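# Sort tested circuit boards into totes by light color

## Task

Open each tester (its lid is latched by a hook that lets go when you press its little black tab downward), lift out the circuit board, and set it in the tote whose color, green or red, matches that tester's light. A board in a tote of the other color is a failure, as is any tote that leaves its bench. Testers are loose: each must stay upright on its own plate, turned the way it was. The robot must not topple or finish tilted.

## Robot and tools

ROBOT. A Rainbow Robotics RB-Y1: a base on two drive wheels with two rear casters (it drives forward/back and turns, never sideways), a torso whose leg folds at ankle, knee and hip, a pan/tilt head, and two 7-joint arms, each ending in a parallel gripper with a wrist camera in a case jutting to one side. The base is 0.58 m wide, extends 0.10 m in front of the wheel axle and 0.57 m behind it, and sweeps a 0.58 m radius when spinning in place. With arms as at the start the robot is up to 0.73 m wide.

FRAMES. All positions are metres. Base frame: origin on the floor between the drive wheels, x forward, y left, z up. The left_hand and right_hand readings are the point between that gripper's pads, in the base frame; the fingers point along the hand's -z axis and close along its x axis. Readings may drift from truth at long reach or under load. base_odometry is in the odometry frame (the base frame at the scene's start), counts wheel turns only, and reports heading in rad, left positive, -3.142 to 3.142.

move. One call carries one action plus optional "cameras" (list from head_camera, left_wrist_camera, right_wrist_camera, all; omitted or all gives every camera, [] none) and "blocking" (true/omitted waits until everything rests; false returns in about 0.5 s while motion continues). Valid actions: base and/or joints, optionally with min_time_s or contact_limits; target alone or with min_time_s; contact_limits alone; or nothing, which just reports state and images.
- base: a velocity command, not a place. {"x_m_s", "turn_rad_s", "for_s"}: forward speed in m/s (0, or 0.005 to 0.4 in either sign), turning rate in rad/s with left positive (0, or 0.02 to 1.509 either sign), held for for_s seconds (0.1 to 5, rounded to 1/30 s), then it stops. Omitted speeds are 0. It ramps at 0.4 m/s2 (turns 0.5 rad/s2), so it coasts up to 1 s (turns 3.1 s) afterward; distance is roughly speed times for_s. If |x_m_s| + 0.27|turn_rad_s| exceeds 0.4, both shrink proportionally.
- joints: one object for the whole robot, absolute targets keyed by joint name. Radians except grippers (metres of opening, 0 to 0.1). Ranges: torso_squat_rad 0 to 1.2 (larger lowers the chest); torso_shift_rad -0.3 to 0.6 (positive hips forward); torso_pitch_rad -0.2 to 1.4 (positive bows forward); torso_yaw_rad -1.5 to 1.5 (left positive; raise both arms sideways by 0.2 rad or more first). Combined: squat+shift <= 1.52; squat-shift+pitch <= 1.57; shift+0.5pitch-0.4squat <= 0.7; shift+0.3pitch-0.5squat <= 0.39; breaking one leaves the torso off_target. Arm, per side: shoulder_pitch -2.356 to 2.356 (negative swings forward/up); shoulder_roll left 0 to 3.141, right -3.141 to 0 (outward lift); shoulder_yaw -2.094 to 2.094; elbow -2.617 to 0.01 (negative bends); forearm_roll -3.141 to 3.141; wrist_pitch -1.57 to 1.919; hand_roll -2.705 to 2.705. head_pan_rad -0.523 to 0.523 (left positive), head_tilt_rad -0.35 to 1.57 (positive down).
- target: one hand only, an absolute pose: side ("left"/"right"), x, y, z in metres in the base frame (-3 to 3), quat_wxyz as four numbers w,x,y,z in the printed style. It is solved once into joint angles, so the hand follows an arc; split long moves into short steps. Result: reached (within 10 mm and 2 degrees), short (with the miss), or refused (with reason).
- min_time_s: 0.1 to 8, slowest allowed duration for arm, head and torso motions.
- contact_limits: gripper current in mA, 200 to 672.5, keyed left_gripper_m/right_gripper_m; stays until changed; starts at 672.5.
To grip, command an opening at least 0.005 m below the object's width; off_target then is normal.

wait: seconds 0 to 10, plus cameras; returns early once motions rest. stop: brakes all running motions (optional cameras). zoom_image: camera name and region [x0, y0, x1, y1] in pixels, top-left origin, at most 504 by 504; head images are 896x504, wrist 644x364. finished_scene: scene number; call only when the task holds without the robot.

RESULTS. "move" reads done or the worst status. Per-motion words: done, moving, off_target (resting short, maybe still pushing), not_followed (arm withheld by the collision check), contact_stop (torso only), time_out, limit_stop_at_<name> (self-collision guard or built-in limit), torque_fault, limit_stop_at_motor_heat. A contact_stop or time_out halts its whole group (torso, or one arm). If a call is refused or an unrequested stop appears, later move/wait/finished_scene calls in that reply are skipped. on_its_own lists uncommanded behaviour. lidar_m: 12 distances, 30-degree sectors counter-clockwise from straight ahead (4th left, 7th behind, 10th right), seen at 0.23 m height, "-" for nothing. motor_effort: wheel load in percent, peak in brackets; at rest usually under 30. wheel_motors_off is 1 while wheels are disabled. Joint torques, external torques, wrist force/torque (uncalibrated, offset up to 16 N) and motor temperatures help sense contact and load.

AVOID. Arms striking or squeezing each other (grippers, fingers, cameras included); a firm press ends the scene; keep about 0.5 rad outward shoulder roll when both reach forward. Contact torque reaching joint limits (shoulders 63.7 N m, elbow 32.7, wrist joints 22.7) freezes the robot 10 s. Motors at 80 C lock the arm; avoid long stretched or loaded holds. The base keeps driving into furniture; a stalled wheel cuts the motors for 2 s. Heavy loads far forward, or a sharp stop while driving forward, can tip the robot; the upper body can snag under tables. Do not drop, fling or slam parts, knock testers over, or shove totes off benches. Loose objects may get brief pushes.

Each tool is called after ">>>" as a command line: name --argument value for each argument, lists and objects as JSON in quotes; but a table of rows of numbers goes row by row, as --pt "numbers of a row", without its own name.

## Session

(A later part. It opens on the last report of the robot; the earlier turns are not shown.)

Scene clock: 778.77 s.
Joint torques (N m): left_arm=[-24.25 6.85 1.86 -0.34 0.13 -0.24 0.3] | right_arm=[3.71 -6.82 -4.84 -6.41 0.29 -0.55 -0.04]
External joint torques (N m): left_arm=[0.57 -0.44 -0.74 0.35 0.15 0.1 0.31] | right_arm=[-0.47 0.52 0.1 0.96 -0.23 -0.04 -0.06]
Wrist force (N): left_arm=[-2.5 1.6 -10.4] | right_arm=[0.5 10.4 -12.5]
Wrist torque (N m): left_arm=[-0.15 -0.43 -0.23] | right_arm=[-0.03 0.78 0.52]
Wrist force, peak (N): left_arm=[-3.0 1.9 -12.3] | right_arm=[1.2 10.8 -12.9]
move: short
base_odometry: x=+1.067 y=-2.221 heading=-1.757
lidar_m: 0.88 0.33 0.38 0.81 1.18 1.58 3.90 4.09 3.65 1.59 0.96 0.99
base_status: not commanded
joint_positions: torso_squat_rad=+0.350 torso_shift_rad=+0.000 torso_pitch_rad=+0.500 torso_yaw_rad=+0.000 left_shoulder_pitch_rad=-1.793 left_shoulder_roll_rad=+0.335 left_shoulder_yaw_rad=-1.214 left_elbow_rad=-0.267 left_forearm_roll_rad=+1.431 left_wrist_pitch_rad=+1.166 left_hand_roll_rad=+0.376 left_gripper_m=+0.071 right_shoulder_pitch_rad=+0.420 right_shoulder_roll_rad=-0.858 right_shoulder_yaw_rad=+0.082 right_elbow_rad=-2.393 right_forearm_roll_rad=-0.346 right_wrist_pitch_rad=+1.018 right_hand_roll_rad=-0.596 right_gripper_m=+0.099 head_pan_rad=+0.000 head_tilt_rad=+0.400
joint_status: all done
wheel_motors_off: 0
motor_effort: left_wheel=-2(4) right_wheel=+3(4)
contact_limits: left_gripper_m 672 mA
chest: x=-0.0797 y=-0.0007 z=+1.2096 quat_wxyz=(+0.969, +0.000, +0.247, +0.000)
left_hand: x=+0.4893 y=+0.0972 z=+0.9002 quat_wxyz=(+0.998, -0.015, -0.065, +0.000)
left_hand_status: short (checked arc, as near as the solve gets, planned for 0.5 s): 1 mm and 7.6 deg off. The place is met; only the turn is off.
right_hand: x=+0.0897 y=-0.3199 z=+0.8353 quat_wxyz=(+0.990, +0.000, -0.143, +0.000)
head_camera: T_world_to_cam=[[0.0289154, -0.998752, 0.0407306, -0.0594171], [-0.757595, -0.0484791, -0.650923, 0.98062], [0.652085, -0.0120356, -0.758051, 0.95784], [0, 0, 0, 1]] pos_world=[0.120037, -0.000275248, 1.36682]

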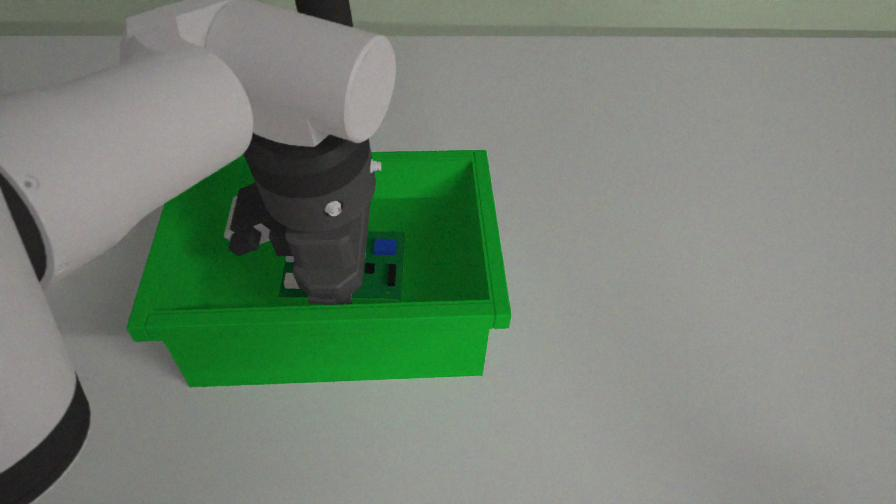

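>>> move --joints '{"left_gripper_m": 0.098}' --cameras '[]'

>>> move --target '{"side":"left","x":0.489,"y":0.097,"z":1.04,"quat_wxyz":[1,0,0,0]}' --cameras '["head_camera"]'

>>> move --target '{"side":"left","x":0.40,"y":0.097,"z":1.15,"quat_wxyz":[1,0,0,0]}' --cameras '["head_camera"]'

Scene clock: 785.20 s.
Joint torques (N m): left_arm=[-24.42 6.93 1.82 -0.27 0.16 -0.28 0.2] | right_arm=[3.74 -6.75 -4.87 -6.41 0.28 -0.53 0.08]
External joint torques (N m): left_arm=[0.4 -0.37 -0.78 0.42 0.18 0.06 0.21] | right_arm=[-0.44 0.59 0.08 0.96 -0.24 -0.02 0.06]
Wrist force (N): left_arm=[-2.2 1.4 -10.0] | right_arm=[0.5 10.6 -12.6]
Wrist torque (N m): left_arm=[-0.16 -0.41 -0.23] | right_arm=[-0.04 0.77 0.50]
Wrist force, peak (N): left_arm=[-2.5 1.3 -10.8] | right_arm=[0.6 10.6 -13.0]
move: done
base_odometry: x=+1.067 y=-2.221 heading=-1.757
lidar_m: 0.87 0.33 0.38 0.81 1.18 1.59 3.92 4.09 3.64 1.58 0.96 1.00
base_status: not commanded
joint_positions: torso_squat_rad=+0.350 torso_shift_rad=+0.000 torso_pitch_rad=+0.500 torso_yaw_rad=+0.000 left_shoulder_pitch_rad=-1.793 left_shoulder_roll_rad=+0.335 left_shoulder_yaw_rad=-1.214 left_elbow_rad=-0.267 left_forearm_roll_rad=+1.431 left_wrist_pitch_rad=+1.166 left_hand_roll_rad=+0.376 left_gripper_m=+0.098 right_shoulder_pitch_rad=+0.420 right_shoulder_roll_rad=-0.858 right_shoulder_yaw_rad=+0.082 right_elbow_rad=-2.393 right_forearm_roll_rad=-0.346 right_wrist_pitch_rad=+1.018 right_hand_roll_rad=-0.596 right_gripper_m=+0.099 head_pan_rad=+0.000 head_tilt_rad=+0.400
joint_status: all done
wheel_motors_off: 0
motor_effort: left_wheel=-2(3) right_wheel=+3(4)
contact_limits: left_gripper_m 672 mA
chest: x=-0.0797 y=-0.0007 z=+1.2096 quat_wxyz=(+0.969, +0.000, +0.247, +0.000)
left_hand: x=+0.4893 y=+0.0972 z=+0.9002 quat_wxyz=(+0.998, -0.015, -0.065, +0.000)
right_hand: x=+0.0897 y=-0.3199 z=+0.8353 quat_wxyz=(+0.990, +0.000, -0.143, +0.000)

Scene clock: 786.13 s.
Joint torques (N m): left_arm=[-23.12 7.55 3.28 -0.62 0.31 -0.39 -0.09] | right_arm=[3.65 -6.72 -5.06 -6.33 0.32 -0.54 0.08]
External joint torques (N m): left_arm=[2.65 -0.51 0.61 0.12 0.3 -0.24 -0.09] | right_arm=[-0.53 0.62 -0.12 1.04 -0.19 -0.03 0.06]
Wrist force (N): left_arm=[-1.5 1.4 -10.5] | right_arm=[0.6 10.6 -12.6]
Wrist torque (N m): left_arm=[-0.17 -0.39 -0.25] | right_arm=[-0.04 0.77 0.50]
Wrist force, peak (N): left_arm=[-3.1 0.8 -11.7] | right_arm=[0.9 10.9 -12.8]
move: done
base_odometry: x=+1.067 y=-2.221 heading=-1.757
lidar_m: 0.87 0.33 0.39 0.80 1.18 1.60 3.91 4.08 3.65 1.60 0.96 1.01
base_status: not commanded
joint_positions: torso_squat_rad=+0.350 torso_shift_rad=+0.000 torso_pitch_rad=+0.500 torso_yaw_rad=+0.000 left_shoulder_pitch_rad=-2.048 left_shoulder_roll_rad=+0.411 left_shoulder_yaw_rad=-1.181 left_elbow_rad=-0.267 left_forearm_roll_rad=+1.480 left_wrist_pitch_rad=+1.530 left_hand_roll_rad=+0.365 left_gripper_m=+0.098 right_shoulder_pitch_rad=+0.420 right_shoulder_roll_rad=-0.858 right_shoulder_yaw_rad=+0.082 right_elbow_rad=-2.393 right_forearm_roll_rad=-0.346 right_wrist_pitch_rad=+1.018 right_hand_roll_rad=-0.596 right_gripper_m=+0.099 head_pan_rad=+0.000 head_tilt_rad=+0.400
joint_status: all done
wheel_motors_off: 0
motor_effort: left_wheel=-2(4) right_wheel=+2(4)
contact_limits: left_gripper_m 672 mA
chest: x=-0.0797 y=-0.0007 z=+1.2096 quat_wxyz=(+0.969, +0.000, +0.247, +0.000)
left_hand: x=+0.4885 y=+0.0971 z=+1.0403 quat_wxyz=(+1.000, -0.004, -0.017, +0.000)
left_hand_status: reached (checked arc, as near as the solve gets, planned for 0.6 s): 1 mm and 2.0 deg off.
right_hand: x=+0.0896 y=-0.3199 z=+0.8353 quat_wxyz=(+0.990, +0.000, -0.143, +0.000)
head_camera: T_world_to_cam=[[0.0288961, -0.998758, 0.0405924, -0.0593232], [-0.757503, -0.0483761, -0.651037, 0.980684], [0.652192, -0.0119364, -0.75796, 0.957768], [0, 0, 0, 1]] pos_world=[0.119937, -0.000375459, 1.36682]

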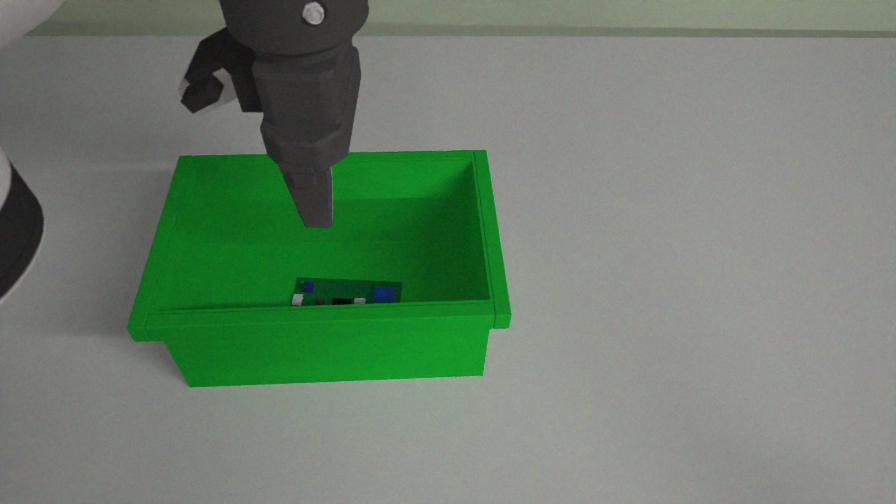

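Scene clock: 788.03 s.
Joint torques (N m): left_arm=[-20.82 6.37 7.69 1.29 0.08 -0.08 -0.16] | right_arm=[3.78 -6.63 -4.86 -6.29 0.27 -0.57 0.03]
External joint torques (N m): left_arm=[1.24 -0.34 -1.44 -0.46 0.05 -0.02 -0.16] | right_arm=[-0.4 0.71 0.09 1.08 -0.24 -0.06 0.01]
Wrist force (N): left_arm=[-1.4 1.0 -9.7] | right_arm=[0.5 10.6 -12.5]
Wrist torque (N m): left_arm=[-0.16 -0.37 -0.26] | right_arm=[-0.06 0.78 0.51]
Wrist force, peak (N): left_arm=[-2.0 1.2 -11.5] | right_arm=[0.5 10.7 -12.9]
move: done
base_odometry: x=+1.067 y=-2.221 heading=-1.757
lidar_m: 0.87 0.33 0.38 0.81 1.18 1.60 3.91 4.09 3.65 1.59 0.96 1.00
base_status: not commanded
joint_positions: torso_squat_rad=+0.350 torso_shift_rad=+0.000 torso_pitch_rad=+0.500 torso_yaw_rad=+0.000 left_shoulder_pitch_rad=-2.198 left_shoulder_roll_rad=+0.903 left_shoulder_yaw_rad=-1.328 left_elbow_rad=-1.238 left_forearm_roll_rad=+1.794 left_wrist_pitch_rad=+1.678 left_hand_roll_rad=+0.912 left_gripper_m=+0.098 right_shoulder_pitch_rad=+0.420 right_shoulder_roll_rad=-0.858 right_shoulder_yaw_rad=+0.082 right_elbow_rad=-2.393 right_forearm_roll_rad=-0.346 right_wrist_pitch_rad=+1.018 right_hand_roll_rad=-0.596 right_gripper_m=+0.099 head_pan_rad=+0.000 head_tilt_rad=+0.400
joint_status: all done
wheel_motors_off: 0
motor_effort: left_wheel=-3(4) right_wheel=+4(4)
contact_limits: left_gripper_m 672 mA
chest: x=-0.0797 y=-0.0007 z=+1.2096 quat_wxyz=(+0.969, +0.000, +0.247, +0.000)
left_hand: x=+0.3998 y=+0.0968 z=+1.1502 quat_wxyz=(+1.000, +0.000, +0.002, +0.000)
left_hand_status: reached (checked arc, planned for 1.3 s): 0 mm and 0.2 deg off.
right_hand: x=+0.0897 y=-0.3199 z=+0.8353 quat_wxyz=(+0.990, +0.000, -0.143, +0.000)
head_camera: T_world_to_cam=[[0.0289745, -0.998753, 0.0406588, -0.0594259], [-0.7575, -0.0484789, -0.651033, 0.980755], [0.652192, -0.0119356, -0.75796, 0.957702], [0, 0, 0, 1]] pos_world=[0.120037, -0.000375083, 1.36682]

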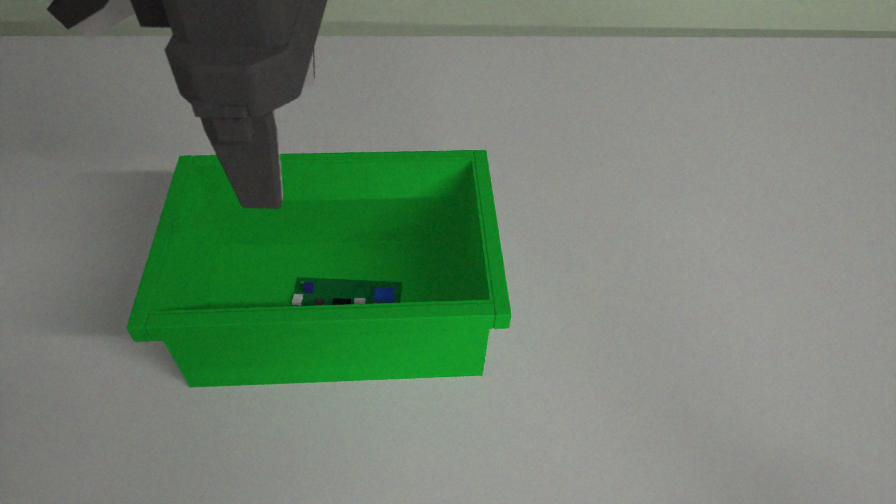

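>>> finished_scene --scene 1

The scene is finished: the task was done.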